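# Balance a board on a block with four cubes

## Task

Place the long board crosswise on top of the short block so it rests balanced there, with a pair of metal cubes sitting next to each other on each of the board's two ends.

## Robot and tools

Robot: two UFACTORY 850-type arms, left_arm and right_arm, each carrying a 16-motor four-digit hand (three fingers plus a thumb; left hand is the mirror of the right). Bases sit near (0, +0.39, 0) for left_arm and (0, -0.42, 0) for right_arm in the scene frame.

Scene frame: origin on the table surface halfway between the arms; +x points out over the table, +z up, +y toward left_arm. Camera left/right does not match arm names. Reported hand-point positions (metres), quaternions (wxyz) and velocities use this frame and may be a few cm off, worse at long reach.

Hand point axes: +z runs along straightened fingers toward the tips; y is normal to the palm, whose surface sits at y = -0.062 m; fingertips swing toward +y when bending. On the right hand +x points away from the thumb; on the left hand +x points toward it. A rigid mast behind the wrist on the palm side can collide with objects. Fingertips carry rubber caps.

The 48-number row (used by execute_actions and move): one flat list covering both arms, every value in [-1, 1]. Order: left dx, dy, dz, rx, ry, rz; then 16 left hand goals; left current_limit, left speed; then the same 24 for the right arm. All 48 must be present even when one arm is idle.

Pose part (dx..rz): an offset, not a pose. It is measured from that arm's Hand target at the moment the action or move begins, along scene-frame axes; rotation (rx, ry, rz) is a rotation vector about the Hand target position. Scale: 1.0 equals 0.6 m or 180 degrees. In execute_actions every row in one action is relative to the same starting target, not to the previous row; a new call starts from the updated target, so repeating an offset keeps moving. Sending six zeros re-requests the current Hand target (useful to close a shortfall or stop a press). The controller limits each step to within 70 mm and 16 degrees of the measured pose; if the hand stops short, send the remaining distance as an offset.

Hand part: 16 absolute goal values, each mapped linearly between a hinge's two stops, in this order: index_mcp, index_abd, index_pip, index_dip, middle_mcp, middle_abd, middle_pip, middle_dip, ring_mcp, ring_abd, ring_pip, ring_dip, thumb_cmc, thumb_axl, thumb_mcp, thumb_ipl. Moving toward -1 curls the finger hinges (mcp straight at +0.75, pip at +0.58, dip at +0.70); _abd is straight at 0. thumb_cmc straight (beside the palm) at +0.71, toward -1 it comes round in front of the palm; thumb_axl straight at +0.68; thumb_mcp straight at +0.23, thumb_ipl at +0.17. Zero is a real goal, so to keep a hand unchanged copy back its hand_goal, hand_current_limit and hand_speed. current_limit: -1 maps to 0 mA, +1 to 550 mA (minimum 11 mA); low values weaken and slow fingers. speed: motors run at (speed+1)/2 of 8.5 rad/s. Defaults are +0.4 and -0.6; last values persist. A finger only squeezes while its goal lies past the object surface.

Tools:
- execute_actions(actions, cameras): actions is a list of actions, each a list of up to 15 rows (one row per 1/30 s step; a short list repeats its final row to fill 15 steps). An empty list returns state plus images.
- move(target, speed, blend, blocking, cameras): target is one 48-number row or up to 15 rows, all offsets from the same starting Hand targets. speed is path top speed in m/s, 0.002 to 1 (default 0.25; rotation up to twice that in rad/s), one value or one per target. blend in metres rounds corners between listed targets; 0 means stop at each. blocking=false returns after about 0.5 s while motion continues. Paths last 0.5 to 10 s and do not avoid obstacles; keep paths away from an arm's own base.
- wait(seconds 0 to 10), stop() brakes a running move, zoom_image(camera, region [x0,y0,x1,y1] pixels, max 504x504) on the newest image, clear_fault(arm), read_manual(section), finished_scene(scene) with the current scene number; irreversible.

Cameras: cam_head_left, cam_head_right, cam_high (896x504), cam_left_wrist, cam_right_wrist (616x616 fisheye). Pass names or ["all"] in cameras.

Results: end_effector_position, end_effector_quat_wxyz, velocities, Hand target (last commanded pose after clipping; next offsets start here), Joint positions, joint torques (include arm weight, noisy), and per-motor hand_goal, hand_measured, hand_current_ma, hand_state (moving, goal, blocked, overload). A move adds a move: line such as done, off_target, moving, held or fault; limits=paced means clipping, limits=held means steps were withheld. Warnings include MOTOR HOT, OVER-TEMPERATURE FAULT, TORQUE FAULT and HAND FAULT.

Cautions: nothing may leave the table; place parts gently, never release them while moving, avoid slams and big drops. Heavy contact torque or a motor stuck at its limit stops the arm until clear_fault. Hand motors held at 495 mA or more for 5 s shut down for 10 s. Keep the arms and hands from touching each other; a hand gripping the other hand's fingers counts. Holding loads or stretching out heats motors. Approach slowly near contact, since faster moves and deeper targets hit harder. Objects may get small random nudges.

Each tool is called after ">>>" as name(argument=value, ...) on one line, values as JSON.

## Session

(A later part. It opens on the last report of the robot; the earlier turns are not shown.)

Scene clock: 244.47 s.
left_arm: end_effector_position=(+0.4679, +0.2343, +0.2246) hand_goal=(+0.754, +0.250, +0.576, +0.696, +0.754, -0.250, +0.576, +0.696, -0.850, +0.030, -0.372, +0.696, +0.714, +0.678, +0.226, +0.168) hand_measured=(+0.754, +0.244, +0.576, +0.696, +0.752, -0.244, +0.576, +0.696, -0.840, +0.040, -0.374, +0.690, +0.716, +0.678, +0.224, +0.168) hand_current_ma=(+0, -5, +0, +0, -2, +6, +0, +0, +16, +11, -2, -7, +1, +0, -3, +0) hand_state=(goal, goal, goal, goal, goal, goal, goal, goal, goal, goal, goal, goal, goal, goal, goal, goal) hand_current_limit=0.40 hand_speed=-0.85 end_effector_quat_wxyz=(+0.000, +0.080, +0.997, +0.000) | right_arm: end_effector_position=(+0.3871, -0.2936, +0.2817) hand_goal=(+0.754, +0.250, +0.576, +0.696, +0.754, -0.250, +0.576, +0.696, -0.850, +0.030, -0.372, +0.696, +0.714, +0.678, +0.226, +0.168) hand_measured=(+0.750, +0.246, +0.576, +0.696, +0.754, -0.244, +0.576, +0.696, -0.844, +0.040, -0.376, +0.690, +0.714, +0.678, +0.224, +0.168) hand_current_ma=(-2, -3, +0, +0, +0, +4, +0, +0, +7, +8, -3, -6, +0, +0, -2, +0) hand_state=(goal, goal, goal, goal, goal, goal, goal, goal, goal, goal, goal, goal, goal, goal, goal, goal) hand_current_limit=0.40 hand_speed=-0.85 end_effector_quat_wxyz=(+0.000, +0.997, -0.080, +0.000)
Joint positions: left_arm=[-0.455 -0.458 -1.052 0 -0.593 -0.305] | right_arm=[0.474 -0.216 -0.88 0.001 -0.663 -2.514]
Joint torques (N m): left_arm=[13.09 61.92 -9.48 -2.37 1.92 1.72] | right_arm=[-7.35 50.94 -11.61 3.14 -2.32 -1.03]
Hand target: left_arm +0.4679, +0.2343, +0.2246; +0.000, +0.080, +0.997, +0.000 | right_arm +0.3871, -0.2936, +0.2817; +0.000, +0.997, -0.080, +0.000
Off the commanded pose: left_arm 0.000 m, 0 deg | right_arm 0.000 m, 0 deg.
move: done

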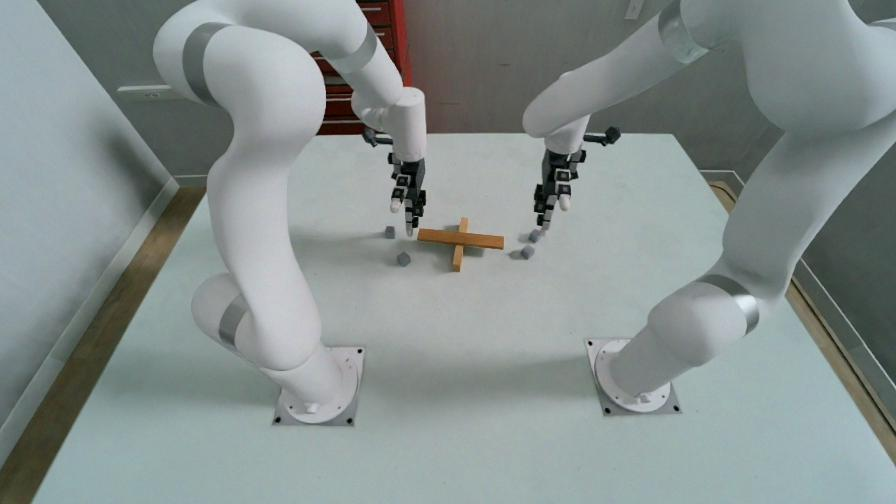

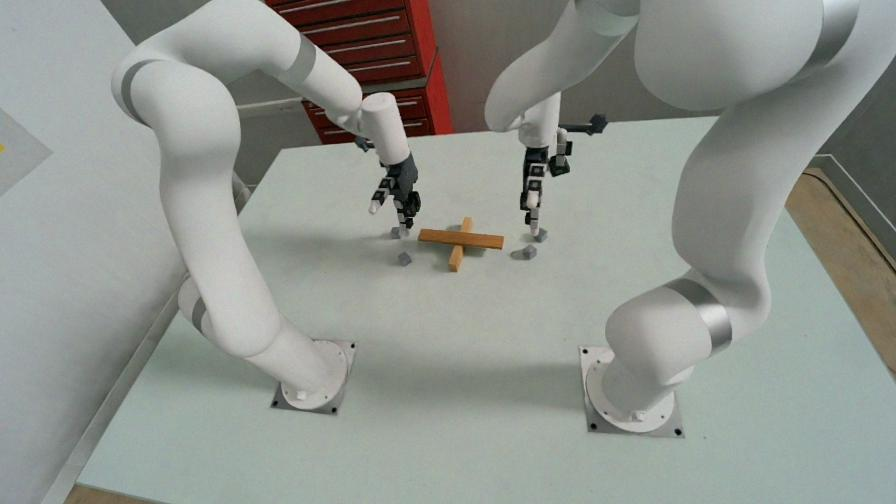

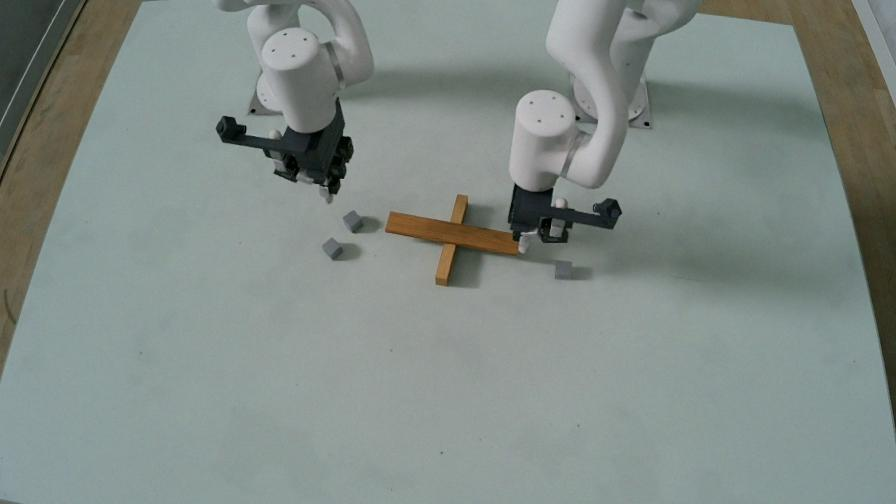

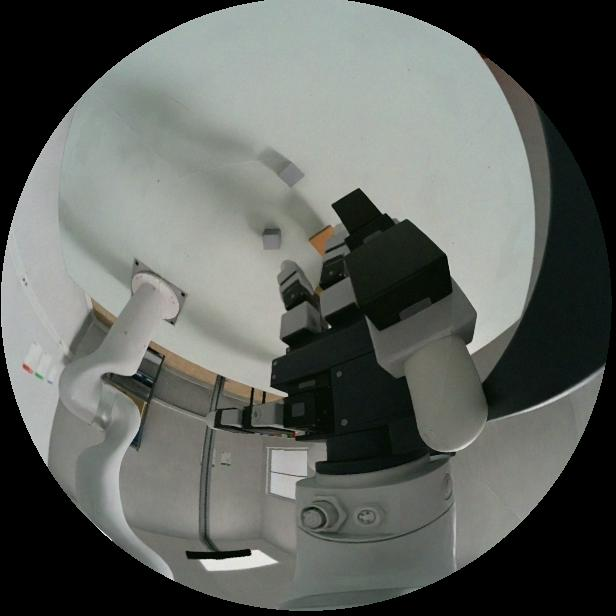

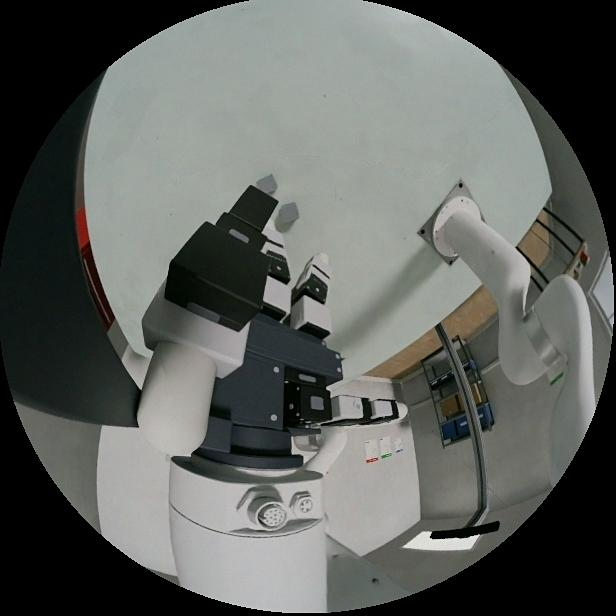

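>>> move(target=[-0.225,0.0185,-0.0577,0,0,0.3028, 0.754,0.25,0.576,0.696, 0.754,-0.25,0.576,0.696, -0.85,0.03,-0.372,0.696, 0.714,0.678,0.226,0.168, 0.4,-0.85, 0.1248,0.0547,-0.1528,0,0,0.306, 0.754,0.25,0.576,0.696, 0.754,-0.25,0.576,0.696, -0.85,0.03,-0.372,0.696, 0.714,0.678,0.226,0.168, 0.4,-0.85], speed=[0.2], cameras=["all"])

>>> zoom_image(camera="cam_left_wrist", region=[230, 160, 410, 340])

>>> zoom_image(camera="cam_right_wrist", region=[200, 160, 380, 340])

>>> zoom_image(camera="cam_high", region=[370, 160, 530, 320])

Scene clock: 302.53 s.
left_arm: end_effector_position=(+0.3330, +0.2455, +0.1900) hand_goal=(+0.754, +0.250, +0.576, +0.696, +0.754, -0.250, +0.576, +0.696, -0.850, +0.030, -0.372, +0.696, +0.714, +0.678, +0.226, +0.168) hand_measured=(+0.754, +0.244, +0.576, +0.696, +0.752, -0.244, +0.576, +0.696, -0.840, +0.040, -0.374, +0.690, +0.716, +0.678, +0.224, +0.168) hand_current_ma=(+0, -5, +0, +0, -2, +6, +0, +0, +16, +11, -2, -7, +1, +0, -3, +0) hand_state=(goal, goal, goal, goal, goal, goal, goal, goal, goal, goal, goal, goal, goal, goal, goal, goal) hand_current_limit=0.40 hand_speed=-0.85 end_effector_quat_wxyz=(+0.000, -0.386, +0.923, +0.000) | right_arm: end_effector_position=(+0.4619, -0.2607, +0.1900) hand_goal=(+0.754, +0.250, +0.576, +0.696, +0.754, -0.250, +0.576, +0.696, -0.850, +0.030, -0.372, +0.696, +0.714, +0.678, +0.226, +0.168) hand_measured=(+0.750, +0.246, +0.576, +0.696, +0.754, -0.244, +0.576, +0.696, -0.844, +0.040, -0.376, +0.690, +0.714, +0.678, +0.224, +0.168) hand_current_ma=(-2, -3, +0, +0, +0, +4, +0, +0, +7, +8, -3, -6, +0, +0, -2, +0) hand_state=(goal, goal, goal, goal, goal, goal, goal, goal, goal, goal, goal, goal, goal, goal, goal, goal) hand_current_limit=0.40 hand_speed=-0.85 end_effector_quat_wxyz=(+0.000, +0.921, +0.390, +0.000)
Joint positions: left_arm=[-0.413 -0.347 -0.79 0.002 -0.442 -1.216] | right_arm=[0.533 -0.39 -0.851 0.001 -0.462 -3.417]
Joint torques (N m): left_arm=[-16.82 53.48 -7.04 3.78 1.83 -1.69] | right_arm=[-6.76 25.86 -9.5 3.34 2.05 -1.23]
Hand target: left_arm +0.3329, +0.2454, +0.1900; +0.000, -0.386, +0.923, +0.000 | right_arm +0.4619, -0.2607, +0.1900; +0.000, +0.921, +0.390, +0.000
Off the commanded pose: left_arm 0.000 m, 0 deg | right_arm 0.000 m, 0 deg.
move: done

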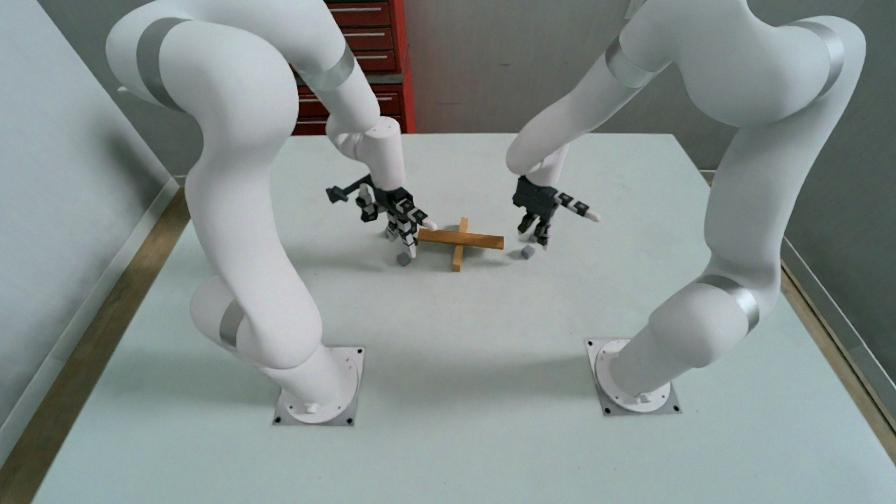

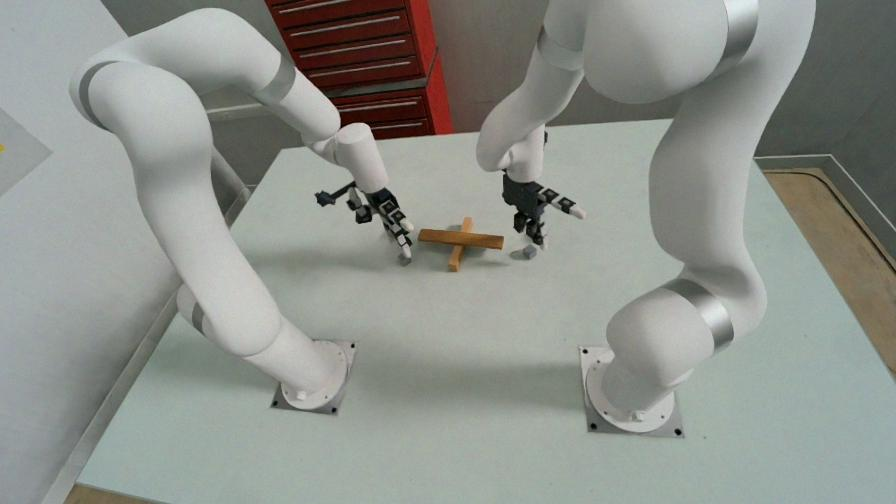

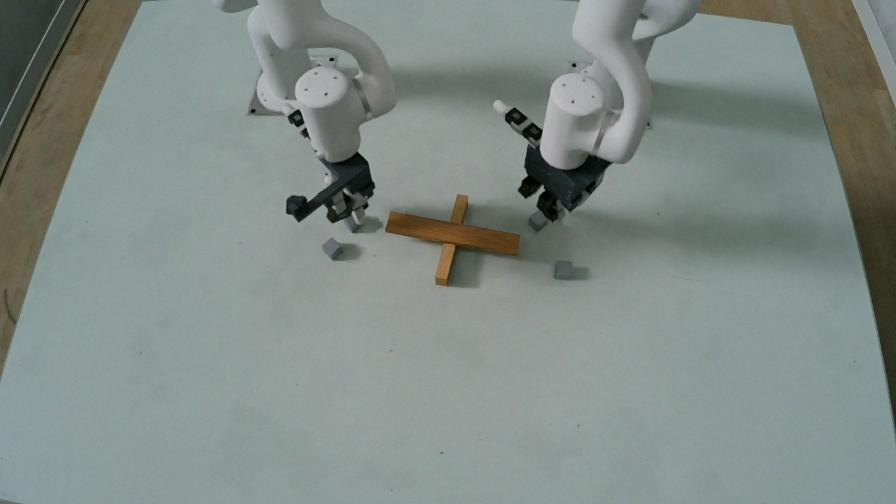

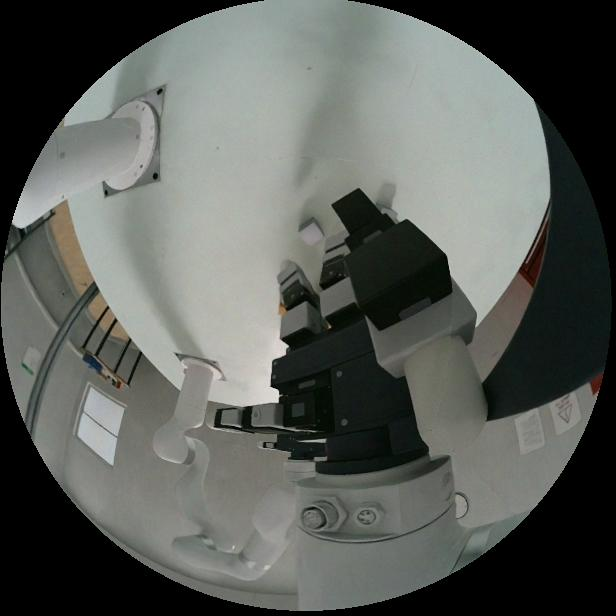

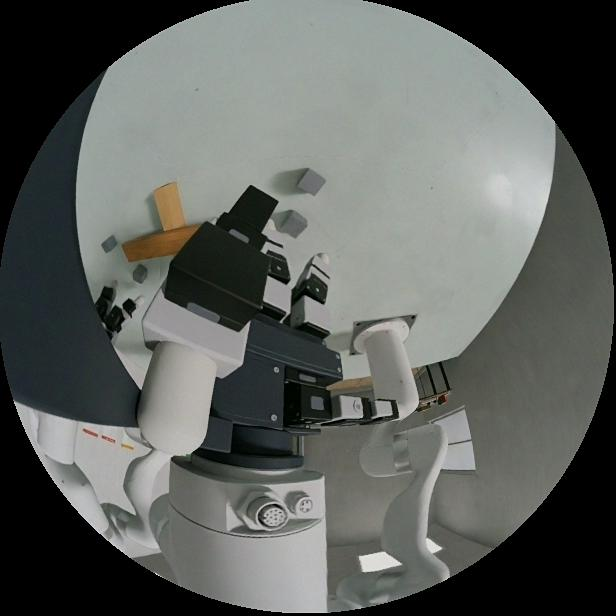

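Scaled by 2.800 from the camera's 616x616 image, which has a finer 880x880 frame.

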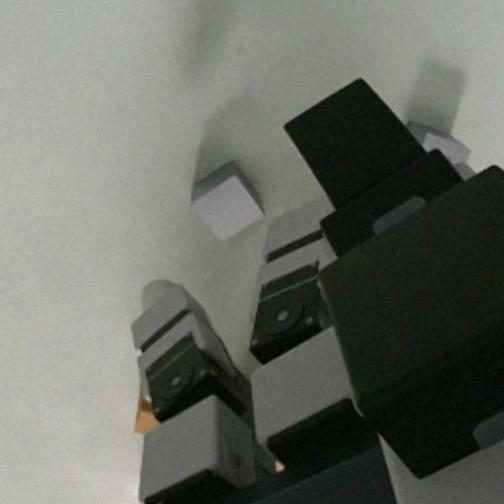

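Scaled by 2.800 from the camera's 616x616 image, which has a finer 880x880 frame.

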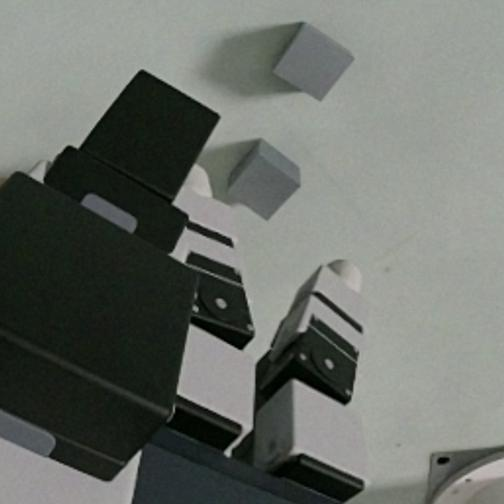

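Scaled by 3.150.

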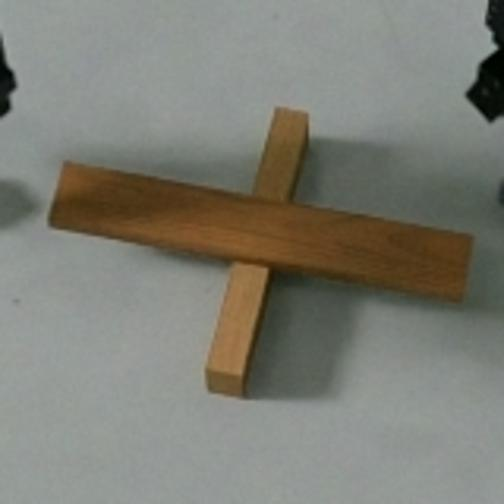

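>>> move(target=[[0,0,-0.1017,0,0,0, 0.754,0.25,0.576,0.696, 0.754,-0.25,0.576,0.696, -0.85,0.03,-0.372,0.696, 0.714,0.678,0.226,0.168, 0.4,-0.85, 0,0,-0.1017,0,0,0, 0.754,0.25,0.576,0.696, 0.754,-0.25,0.576,0.696, -0.85,0.03,-0.372,0.696, 0.714,0.678,0.226,0.168, 0.4,-0.85],[0,0,-0.1017,0,0,0, 0.754,-0.12,0.576,0.696, 0.754,0.12,0.576,0.696, -0.85,0.03,-0.372,0.696, 0.714,0.678,0.226,0.168, 0.4,-0.85, 0,0,-0.1017,0,0,0, 0.754,-0.12,0.576,0.696, 0.754,0.12,0.576,0.696, -0.85,0.03,-0.372,0.696, 0.714,0.678,0.226,0.168, 0.4,-0.85]], speed=[0.08,0.08], cameras=["cam_left_wrist","cam_right_wrist"])

>>> zoom_image(camera="cam_left_wrist", region=[230, 160, 410, 340])

>>> zoom_image(camera="cam_right_wrist", region=[200, 160, 380, 340])

Scene clock: 323.90 s.
left_arm: end_effector_position=(+0.3329, +0.2454, +0.1289) hand_goal=(+0.754, -0.120, +0.576, +0.696, +0.754, +0.120, +0.576, +0.696, -0.850, +0.030, -0.372, +0.696, +0.714, +0.678, +0.226, +0.168) hand_measured=(+0.754, +0.018, +0.576, +0.696, +0.752, -0.030, +0.576, +0.696, -0.840, +0.040, -0.374, +0.690, +0.716, +0.678, +0.224, +0.168) hand_current_ma=(+0, +385, +0, +0, -2, -385, +0, +0, +15, +11, -2, -7, +1, +0, -3, +0) hand_state=(goal, blocked, goal, goal, goal, blocked, goal, goal, goal, goal, goal, goal, goal, goal, goal, goal) hand_current_limit=0.40 hand_speed=-0.85 end_effector_quat_wxyz=(+0.000, -0.386, +0.923, +0.000) | right_arm: end_effector_position=(+0.4619, -0.2607, +0.1290) hand_goal=(+0.754, -0.120, +0.576, +0.696, +0.754, +0.120, +0.576, +0.696, -0.850, +0.030, -0.372, +0.696, +0.714, +0.678, +0.226, +0.168) hand_measured=(+0.750, +0.012, +0.574, +0.696, +0.756, -0.032, +0.576, +0.696, -0.844, +0.040, -0.376, +0.690, +0.714, +0.678, +0.224, +0.168) hand_current_ma=(-3, +357, +0, +0, +1, -385, +0, +0, +7, +8, -3, -6, +0, +0, -2, +0) hand_state=(goal, blocked, goal, goal, goal, blocked, goal, goal, goal, goal, goal, goal, goal, goal, goal, goal) hand_current_limit=0.40 hand_speed=-0.85 end_effector_quat_wxyz=(+0.000, +0.921, +0.390, +0.000)
Joint positions: left_arm=[-0.413 -0.479 -0.784 0.003 -0.305 -1.217] | right_arm=[0.533 -0.515 -0.846 0.002 -0.331 -3.417]
Joint torques (N m): left_arm=[-14.24 28.95 -22.82 3.88 1.79 -1.79] | right_arm=[-5.12 30.29 -15.41 -2.89 1.74 0.92]
Hand target: left_arm +0.3329, +0.2454, +0.1290; +0.000, -0.386, +0.923, +0.000 | right_arm +0.4619, -0.2607, +0.1290; +0.000, +0.921, +0.390, +0.000
Off the commanded pose: left_arm 0.000 m, 0 deg | right_arm 0.000 m, 0 deg.
move: done
Images, in order (width x height): cam_left_wrist 616x616, cam_right_wrist 616x616.

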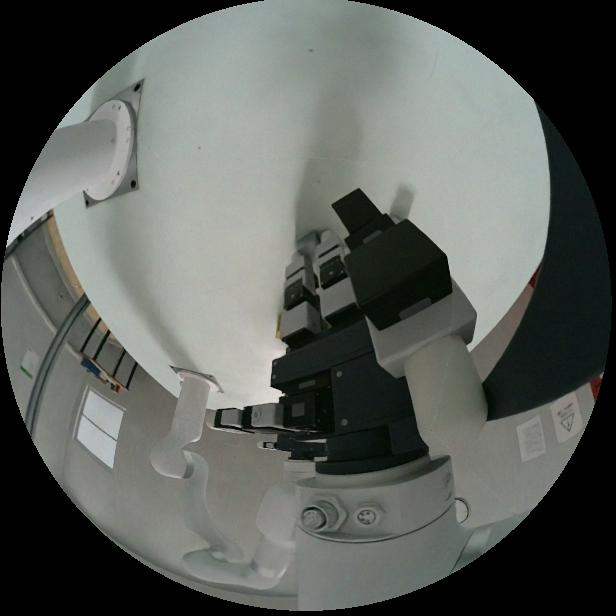

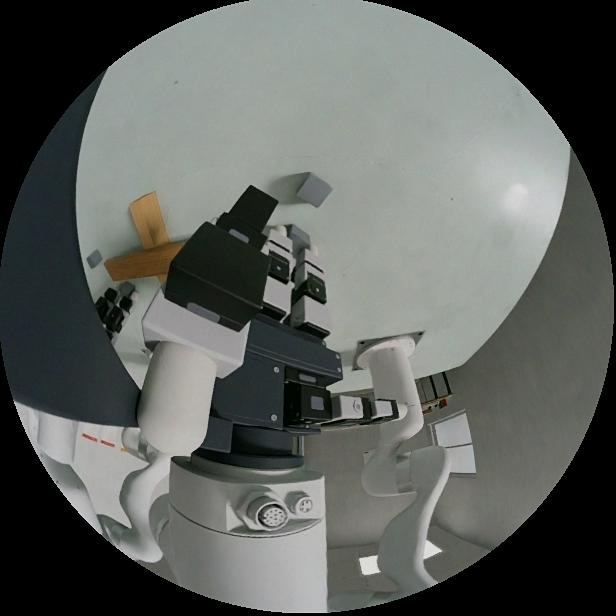

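Scaled by 2.800 from the camera's 616x616 image, which has a finer 880x880 frame.

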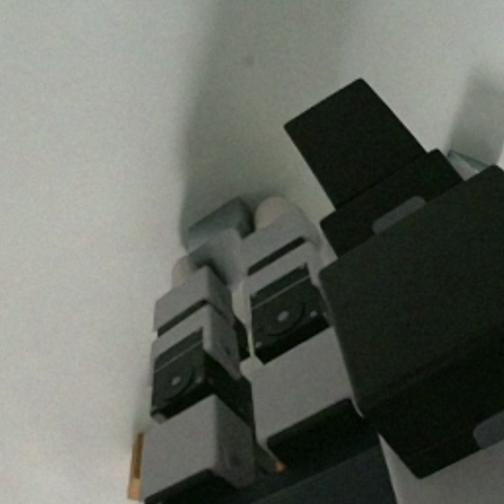

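Scaled by 2.800 from the camera's 616x616 image, which has a finer 880x880 frame.

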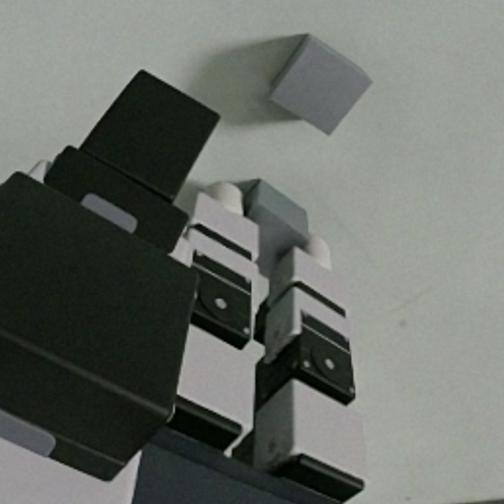

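>>> move(target=[[0,0,0.1517,0,0,0, 0.754,-0.12,0.576,0.696, 0.754,0.12,0.576,0.696, -0.85,0.03,-0.372,0.696, 0.714,0.678,0.226,0.168, 0.4,-0.85, 0,0,0.1517,0,0,0, 0.754,-0.12,0.576,0.696, 0.754,0.12,0.576,0.696, -0.85,0.03,-0.372,0.696, 0.714,0.678,0.226,0.168, 0.4,-0.85],[0.2385,-0.0667,0.1517,0,0,-0.3028, 0.754,-0.12,0.576,0.696, 0.754,0.12,0.576,0.696, -0.85,0.03,-0.372,0.696, 0.714,0.678,0.226,0.168, 0.4,-0.85, -0.081,0.1303,0.1517,0,0,-0.306, 0.754,-0.12,0.576,0.696, 0.754,0.12,0.576,0.696, -0.85,0.03,-0.372,0.696, 0.714,0.678,0.226,0.168, 0.4,-0.85],[0.2385,-0.0667,0.0883,0,0,-0.3028, 0.754,-0.12,0.576,0.696, 0.754,0.12,0.576,0.696, -0.85,0.03,-0.372,0.696, 0.714,0.678,0.226,0.168, 0.4,-0.85, -0.081,0.1303,0.0883,0,0,-0.306, 0.754,-0.12,0.576,0.696, 0.754,0.12,0.576,0.696, -0.85,0.03,-0.372,0.696, 0.714,0.678,0.226,0.168, 0.4,-0.85]], speed=[0.1,0.15,0.06], cameras=["all"])

>>> zoom_image(camera="cam_left_wrist", region=[230, 160, 370, 300])

>>> zoom_image(camera="cam_right_wrist", region=[220, 160, 360, 300])

>>> zoom_image(camera="cam_head_left", region=[390, 170, 530, 310])

Scene clock: 350.20 s.
left_arm: end_effector_position=(+0.4760, +0.2054, +0.1820) hand_goal=(+0.754, -0.120, +0.576, +0.696, +0.754, +0.120, +0.576, +0.696, -0.850, +0.030, -0.372, +0.696, +0.714, +0.678, +0.226, +0.168) hand_measured=(+0.754, +0.018, +0.576, +0.696, +0.752, -0.030, +0.576, +0.696, -0.840, +0.040, -0.374, +0.690, +0.716, +0.678, +0.224, +0.168) hand_current_ma=(+0, +385, +0, +0, -2, -385, +0, +0, +15, +11, -2, -7, +1, +0, -3, +0) hand_state=(goal, blocked, goal, goal, goal, blocked, goal, goal, goal, goal, goal, goal, goal, goal, goal, goal) hand_current_limit=0.40 hand_speed=-0.85 end_effector_quat_wxyz=(+0.000, +0.080, +0.997, +0.000) | right_arm: end_effector_position=(+0.4133, -0.1826, +0.1820) hand_goal=(+0.754, -0.120, +0.576, +0.696, +0.754, +0.120, +0.576, +0.696, -0.850, +0.030, -0.372, +0.696, +0.714, +0.678, +0.226, +0.168) hand_measured=(+0.748, +0.012, +0.574, +0.696, +0.758, -0.032, +0.576, +0.696, -0.844, +0.040, -0.376, +0.690, +0.714, +0.678, +0.224, +0.168) hand_current_ma=(-5, +357, -1, +0, +2, -385, +0, +0, +7, +8, -3, -6, +0, +0, -2, +0) hand_state=(goal, blocked, goal, goal, goal, blocked, goal, goal, goal, goal, goal, goal, goal, goal, goal, goal) hand_current_limit=0.40 hand_speed=-0.85 end_effector_quat_wxyz=(+0.000, +0.997, -0.080, +0.000)
Joint positions: left_arm=[-0.495 -0.569 -1.102 0 -0.533 -0.345] | right_arm=[0.635 -0.547 -1.067 0.001 -0.52 -2.354]
Joint torques (N m): left_arm=[13.54 35.74 -8.85 -1.62 2.09 1.38] | right_arm=[10.28 36.53 -10.24 -0.38 2.13 0.26]
Hand target: left_arm +0.4760, +0.2054, +0.1819; +0.000, +0.080, +0.997, +0.000 | right_arm +0.4133, -0.1826, +0.1820; +0.000, +0.997, -0.080, +0.000
Off the commanded pose: left_arm 0.000 m, 0 deg | right_arm 0.000 m, 0 deg.
move: done

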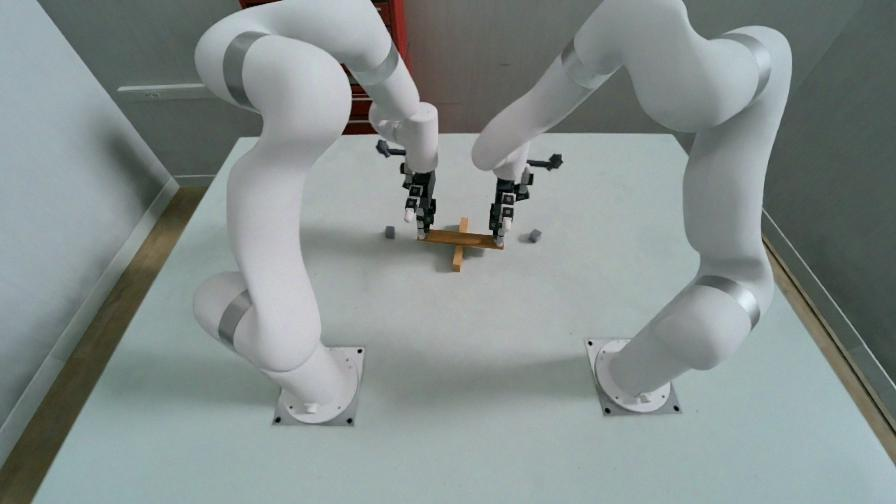

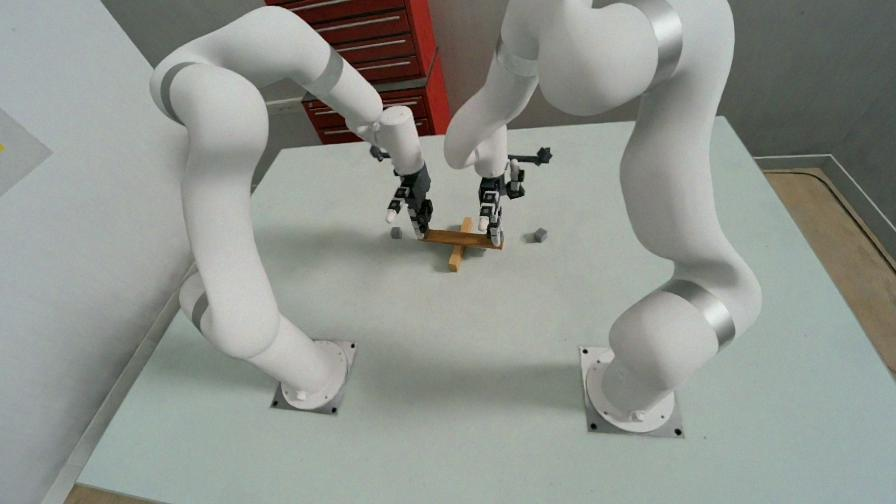

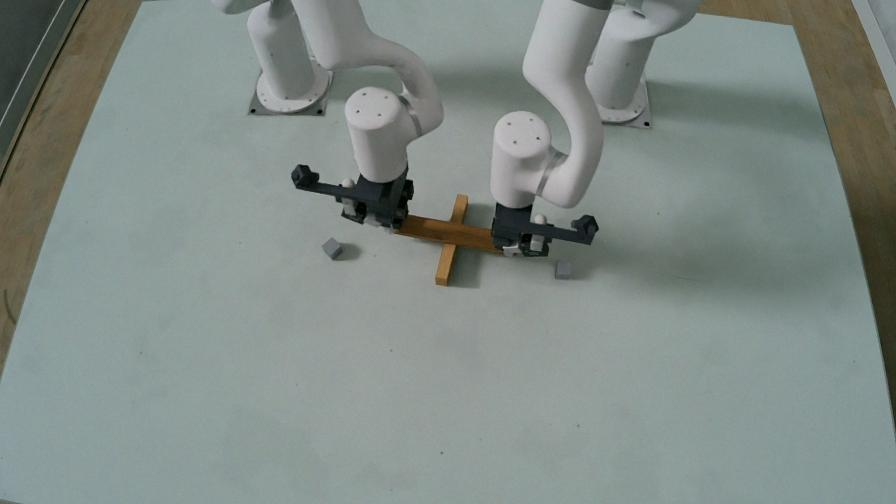

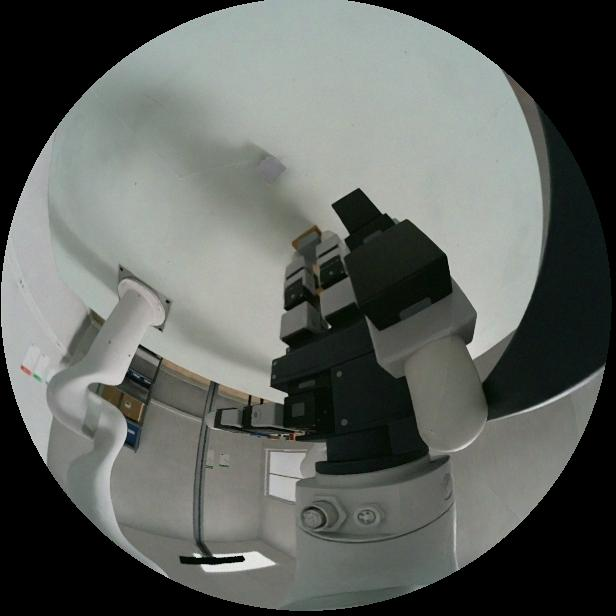

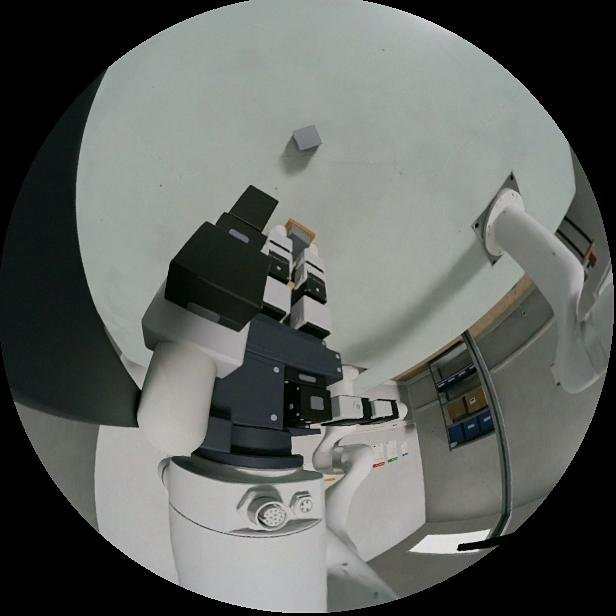

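Scaled by 3.600 from the camera's 616x616 image, which has a finer 880x880 frame.

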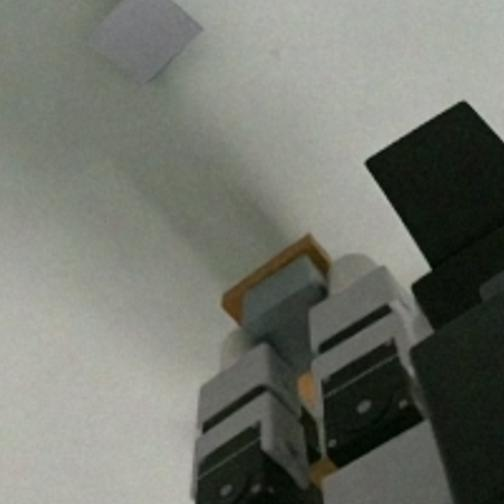

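Scaled by 3.600 from the camera's 616x616 image, which has a finer 880x880 frame.

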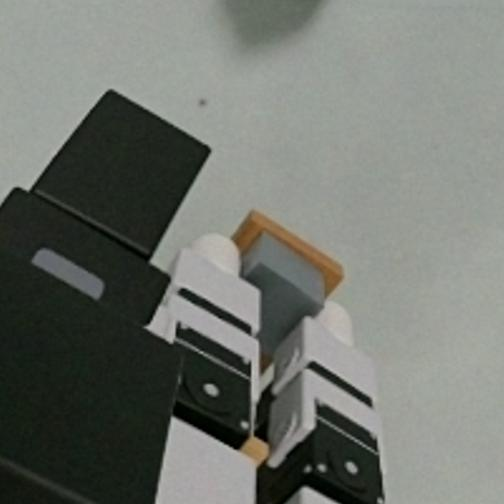

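Scaled by 3.600.

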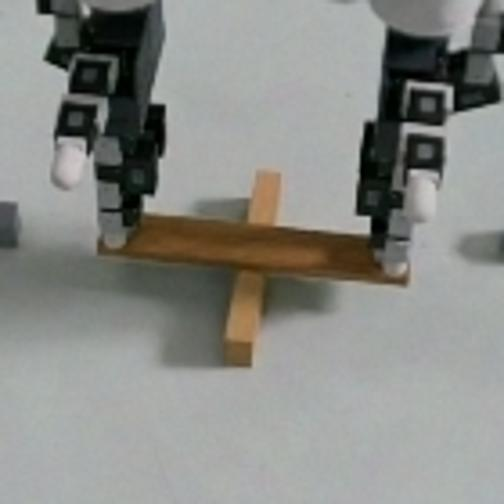

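>>> move(target=[[-0.0033,0.0005,0,0,0,0, 0.754,-0.12,0.576,0.696, 0.754,0.12,0.576,0.696, -0.85,0.03,-0.372,0.696, 0.714,0.678,0.226,0.168, 0.4,-0.85, 0,0,0,0,0,0, 0.754,-0.12,0.576,0.696, 0.754,0.12,0.576,0.696, -0.85,0.03,-0.372,0.696, 0.714,0.678,0.226,0.168, 0.4,-0.85],[-0.0033,0.0005,-0.0047,0,0,0, 0.754,-0.12,0.576,0.696, 0.754,0.12,0.576,0.696, -0.85,0.03,-0.372,0.696, 0.714,0.678,0.226,0.168, 0.4,-0.85, 0,0,-0.0047,0,0,0, 0.754,-0.12,0.576,0.696, 0.754,0.12,0.576,0.696, -0.85,0.03,-0.372,0.696, 0.714,0.678,0.226,0.168, 0.4,-0.85]], speed=[0.02,0.01], cameras=["cam_left_wrist","cam_right_wrist"])

>>> zoom_image(camera="cam_left_wrist", region=[230, 160, 370, 300])

>>> zoom_image(camera="cam_right_wrist", region=[220, 160, 360, 300])

Scene clock: 363.63 s.
left_arm: end_effector_position=(+0.4741, +0.2057, +0.1792) hand_goal=(+0.754, -0.120, +0.576, +0.696, +0.754, +0.120, +0.576, +0.696, -0.850, +0.030, -0.372, +0.696, +0.714, +0.678, +0.226, +0.168) hand_measured=(+0.754, +0.018, +0.576, +0.696, +0.752, -0.030, +0.576, +0.696, -0.840, +0.040, -0.374, +0.690, +0.716, +0.678, +0.224, +0.168) hand_current_ma=(+0, +385, +0, +0, -1, -385, +0, +0, +15, +11, -2, -7, +1, +0, -3, +0) hand_state=(goal, blocked, goal, goal, goal, blocked, goal, goal, goal, goal, goal, goal, goal, goal, goal, goal) hand_current_limit=0.40 hand_speed=-0.85 end_effector_quat_wxyz=(+0.000, +0.080, +0.997, +0.000) end_effector_velocity=(+0.000, +0.000, -0.002) end_effector_angular_velocity=(+0.000, -0.001, +0.000) | right_arm: end_effector_position=(+0.4133, -0.1825, +0.1793) hand_goal=(+0.754, -0.120, +0.576, +0.696, +0.754, +0.120, +0.576, +0.696, -0.850, +0.030, -0.372, +0.696, +0.714, +0.678, +0.226, +0.168) hand_measured=(+0.748, +0.012, +0.574, +0.696, +0.756, -0.032, +0.576, +0.696, -0.844, +0.040, -0.376, +0.690, +0.714, +0.678, +0.224, +0.168) hand_current_ma=(-5, +357, -1, +0, +1, -385, +0, +0, +7, +8, -3, -6, +0, +0, -2, +0) hand_state=(goal, blocked, goal, goal, goal, blocked, goal, goal, goal, goal, goal, goal, goal, goal, goal, goal) hand_current_limit=0.40 hand_speed=-0.85 end_effector_quat_wxyz=(+0.000, +0.997, -0.080, +0.000)
Joint positions: left_arm=[-0.496 -0.57 -1.096 0.001 -0.525 -0.347] | right_arm=[0.635 -0.552 -1.067 0.002 -0.515 -2.354]
Joint velocities: left_arm=[0 -0.003 0.001 0.001 0.005 0] | right_arm=[within noise]
Joint torques (N m): left_arm=[-14.84 33.09 -7.33 1.45 1.99 -1.76] | right_arm=[5.73 31.49 -8.3 2.48 2.39 -0.77]
Hand target: left_arm +0.4740, +0.2057, +0.1791; +0.000, +0.080, +0.997, +0.000 | right_arm +0.4133, -0.1826, +0.1791; +0.000, +0.997, -0.080, +0.000
Off the commanded pose: left_arm 0.000 m, 0 deg | right_arm 0.000 m, 0 deg.
move: done
Images, in order (width x height): cam_left_wrist 616x616, cam_right_wrist 616x616.

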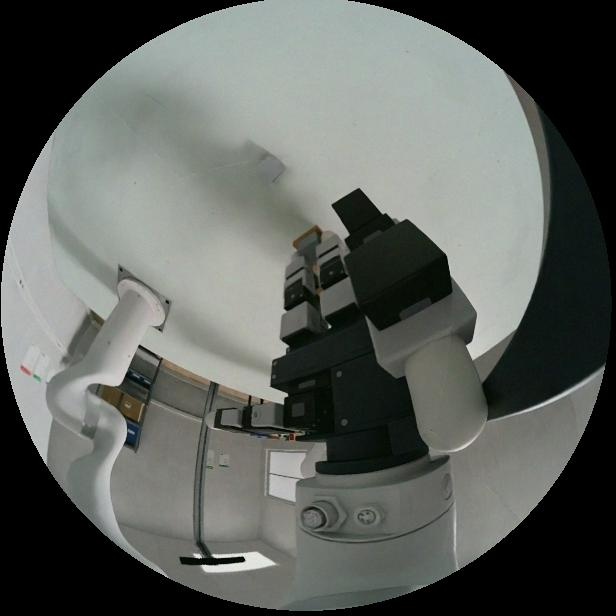

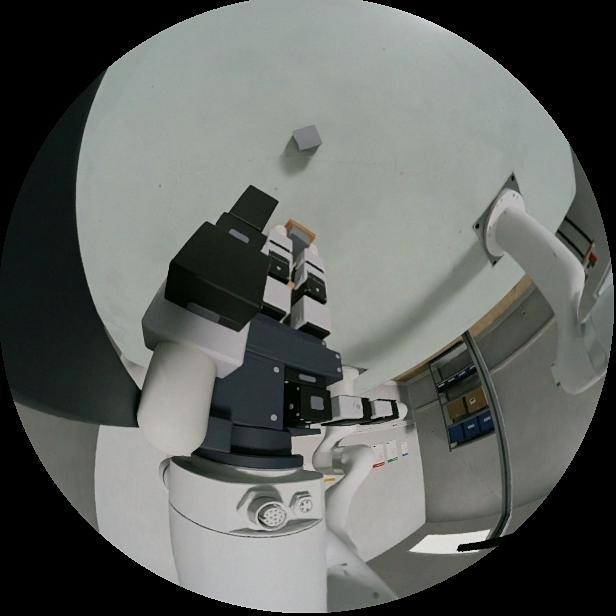

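Scaled by 3.600 from the camera's 616x616 image, which has a finer 880x880 frame.

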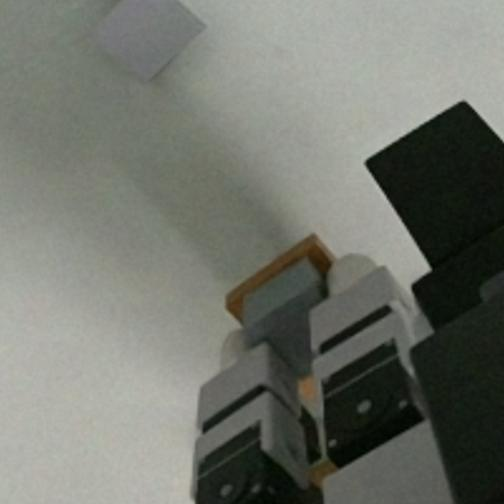

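Scaled by 3.600 from the camera's 616x616 image, which has a finer 880x880 frame.

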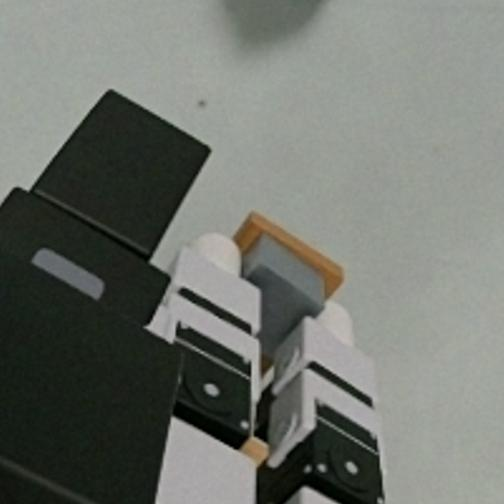

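>>> move(target=[[0,0,0,0,0,0, 0.754,-0.12,0.576,0.696, 0.754,0.12,0.576,0.696, -0.85,0.03,-0.372,0.696, 0.714,0.678,0.226,0.168, 0.4,-0.85, 0,0,0,0,0,0, 0.754,0.25,0.576,0.696, 0.754,-0.25,0.576,0.696, -0.85,0.03,-0.372,0.696, 0.714,0.678,0.226,0.168, 0.4,-0.9],[0,0,0,0,0,0, 0.754,0.25,0.576,0.696, 0.754,-0.25,0.576,0.696, -0.85,0.03,-0.372,0.696, 0.714,0.678,0.226,0.168, 0.4,-0.9, 0,0,0,0,0,0, 0.754,0.25,0.576,0.696, 0.754,-0.25,0.576,0.696, -0.85,0.03,-0.372,0.696, 0.714,0.678,0.226,0.168, 0.4,-0.9]], speed=[0.01,0.01], cameras=["cam_left_wrist","cam_right_wrist"])

>>> zoom_image(camera="cam_left_wrist", region=[230, 160, 370, 300])

>>> zoom_image(camera="cam_right_wrist", region=[220, 160, 360, 300])

Scene clock: 378.47 s.
left_arm: end_effector_position=(+0.4740, +0.2057, +0.1791) hand_goal=(+0.754, +0.250, +0.576, +0.696, +0.754, -0.250, +0.576, +0.696, -0.850, +0.030, -0.372, +0.696, +0.714, +0.678, +0.226, +0.168) hand_measured=(+0.754, +0.244, +0.576, +0.696, +0.752, -0.244, +0.576, +0.696, -0.840, +0.040, -0.374, +0.690, +0.716, +0.678, +0.224, +0.168) hand_current_ma=(+0, -5, +0, +0, -1, +6, +0, +0, +15, +11, -2, -7, +1, +0, -3, +0) hand_state=(goal, goal, goal, goal, goal, goal, goal, goal, goal, goal, goal, goal, goal, goal, goal, goal) hand_current_limit=0.40 hand_speed=-0.90 end_effector_quat_wxyz=(+0.000, +0.080, +0.997, +0.000) | right_arm: end_effector_position=(+0.4133, -0.1826, +0.1791) hand_goal=(+0.754, +0.250, +0.576, +0.696, +0.754, -0.250, +0.576, +0.696, -0.850, +0.030, -0.372, +0.696, +0.714, +0.678, +0.226, +0.168) hand_measured=(+0.750, +0.246, +0.574, +0.696, +0.756, -0.244, +0.576, +0.696, -0.844, +0.040, -0.376, +0.690, +0.714, +0.678, +0.224, +0.168) hand_current_ma=(-4, -3, -1, +0, +1, +4, +0, +0, +7, +8, -3, -6, +0, +0, -2, +0) hand_state=(goal, goal, goal, goal, goal, goal, goal, goal, goal, goal, goal, goal, goal, goal, goal, goal) hand_current_limit=0.40 hand_speed=-0.90 end_effector_quat_wxyz=(+0.000, +0.997, -0.080, +0.000)
Joint positions: left_arm=[-0.496 -0.57 -1.096 0.001 -0.525 -0.347] | right_arm=[0.635 -0.552 -1.067 0.002 -0.514 -2.354]
Joint torques (N m): left_arm=[-13.82 62.35 -20.37 2.01 1.75 -1.76] | right_arm=[0.79 60.96 -17.1 2.16 -0.19 -0.93]
Hand target: left_arm +0.4740, +0.2057, +0.1791; +0.000, +0.080, +0.997, +0.000 | right_arm +0.4133, -0.1826, +0.1791; +0.000, +0.997, -0.080, +0.000
Off the commanded pose: left_arm 0.000 m, 0 deg | right_arm 0.000 m, 0 deg.
move: done
Images, in order (width x height): cam_left_wrist 616x616, cam_right_wrist 616x616.

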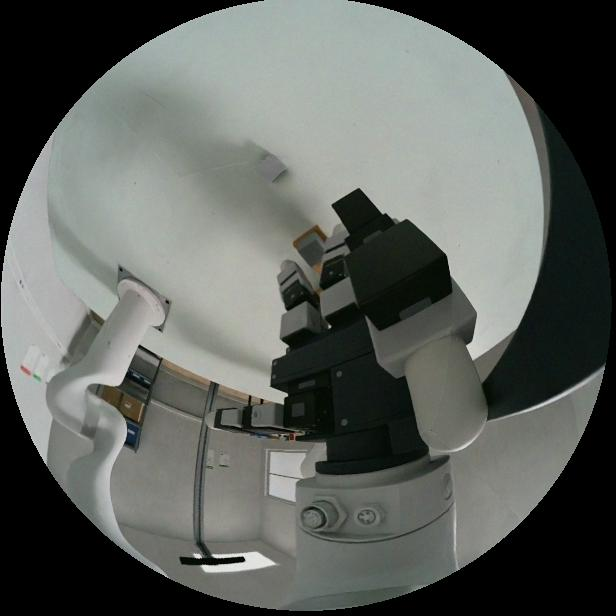

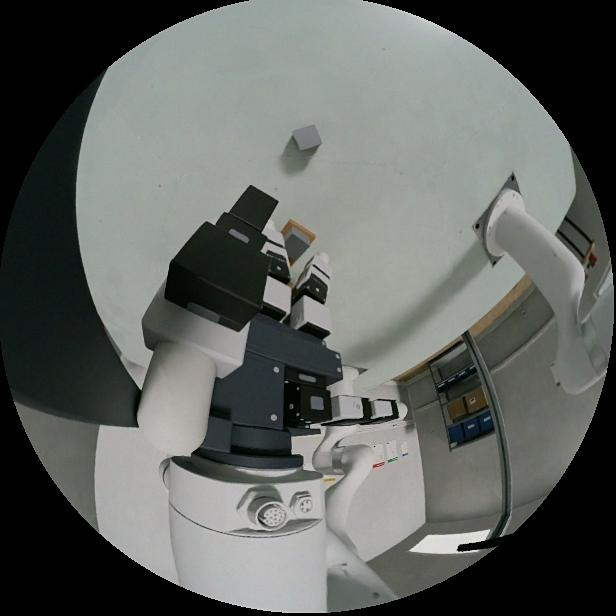

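Scaled by 3.600 from the camera's 616x616 image, which has a finer 880x880 frame.

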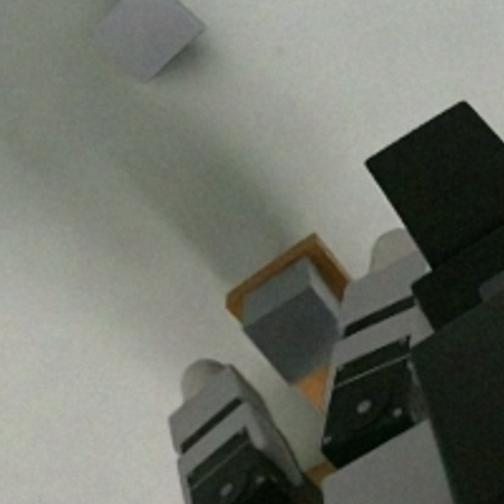

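Scaled by 3.600 from the camera's 616x616 image, which has a finer 880x880 frame.

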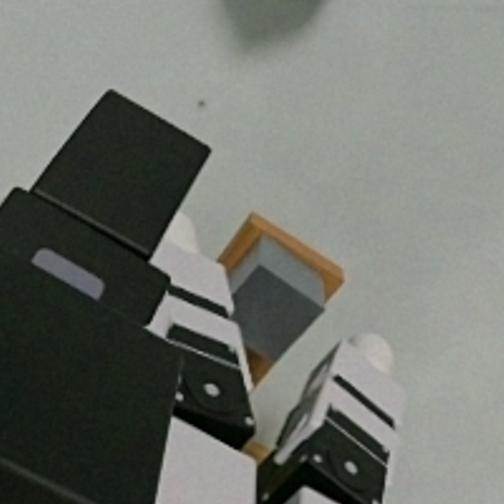

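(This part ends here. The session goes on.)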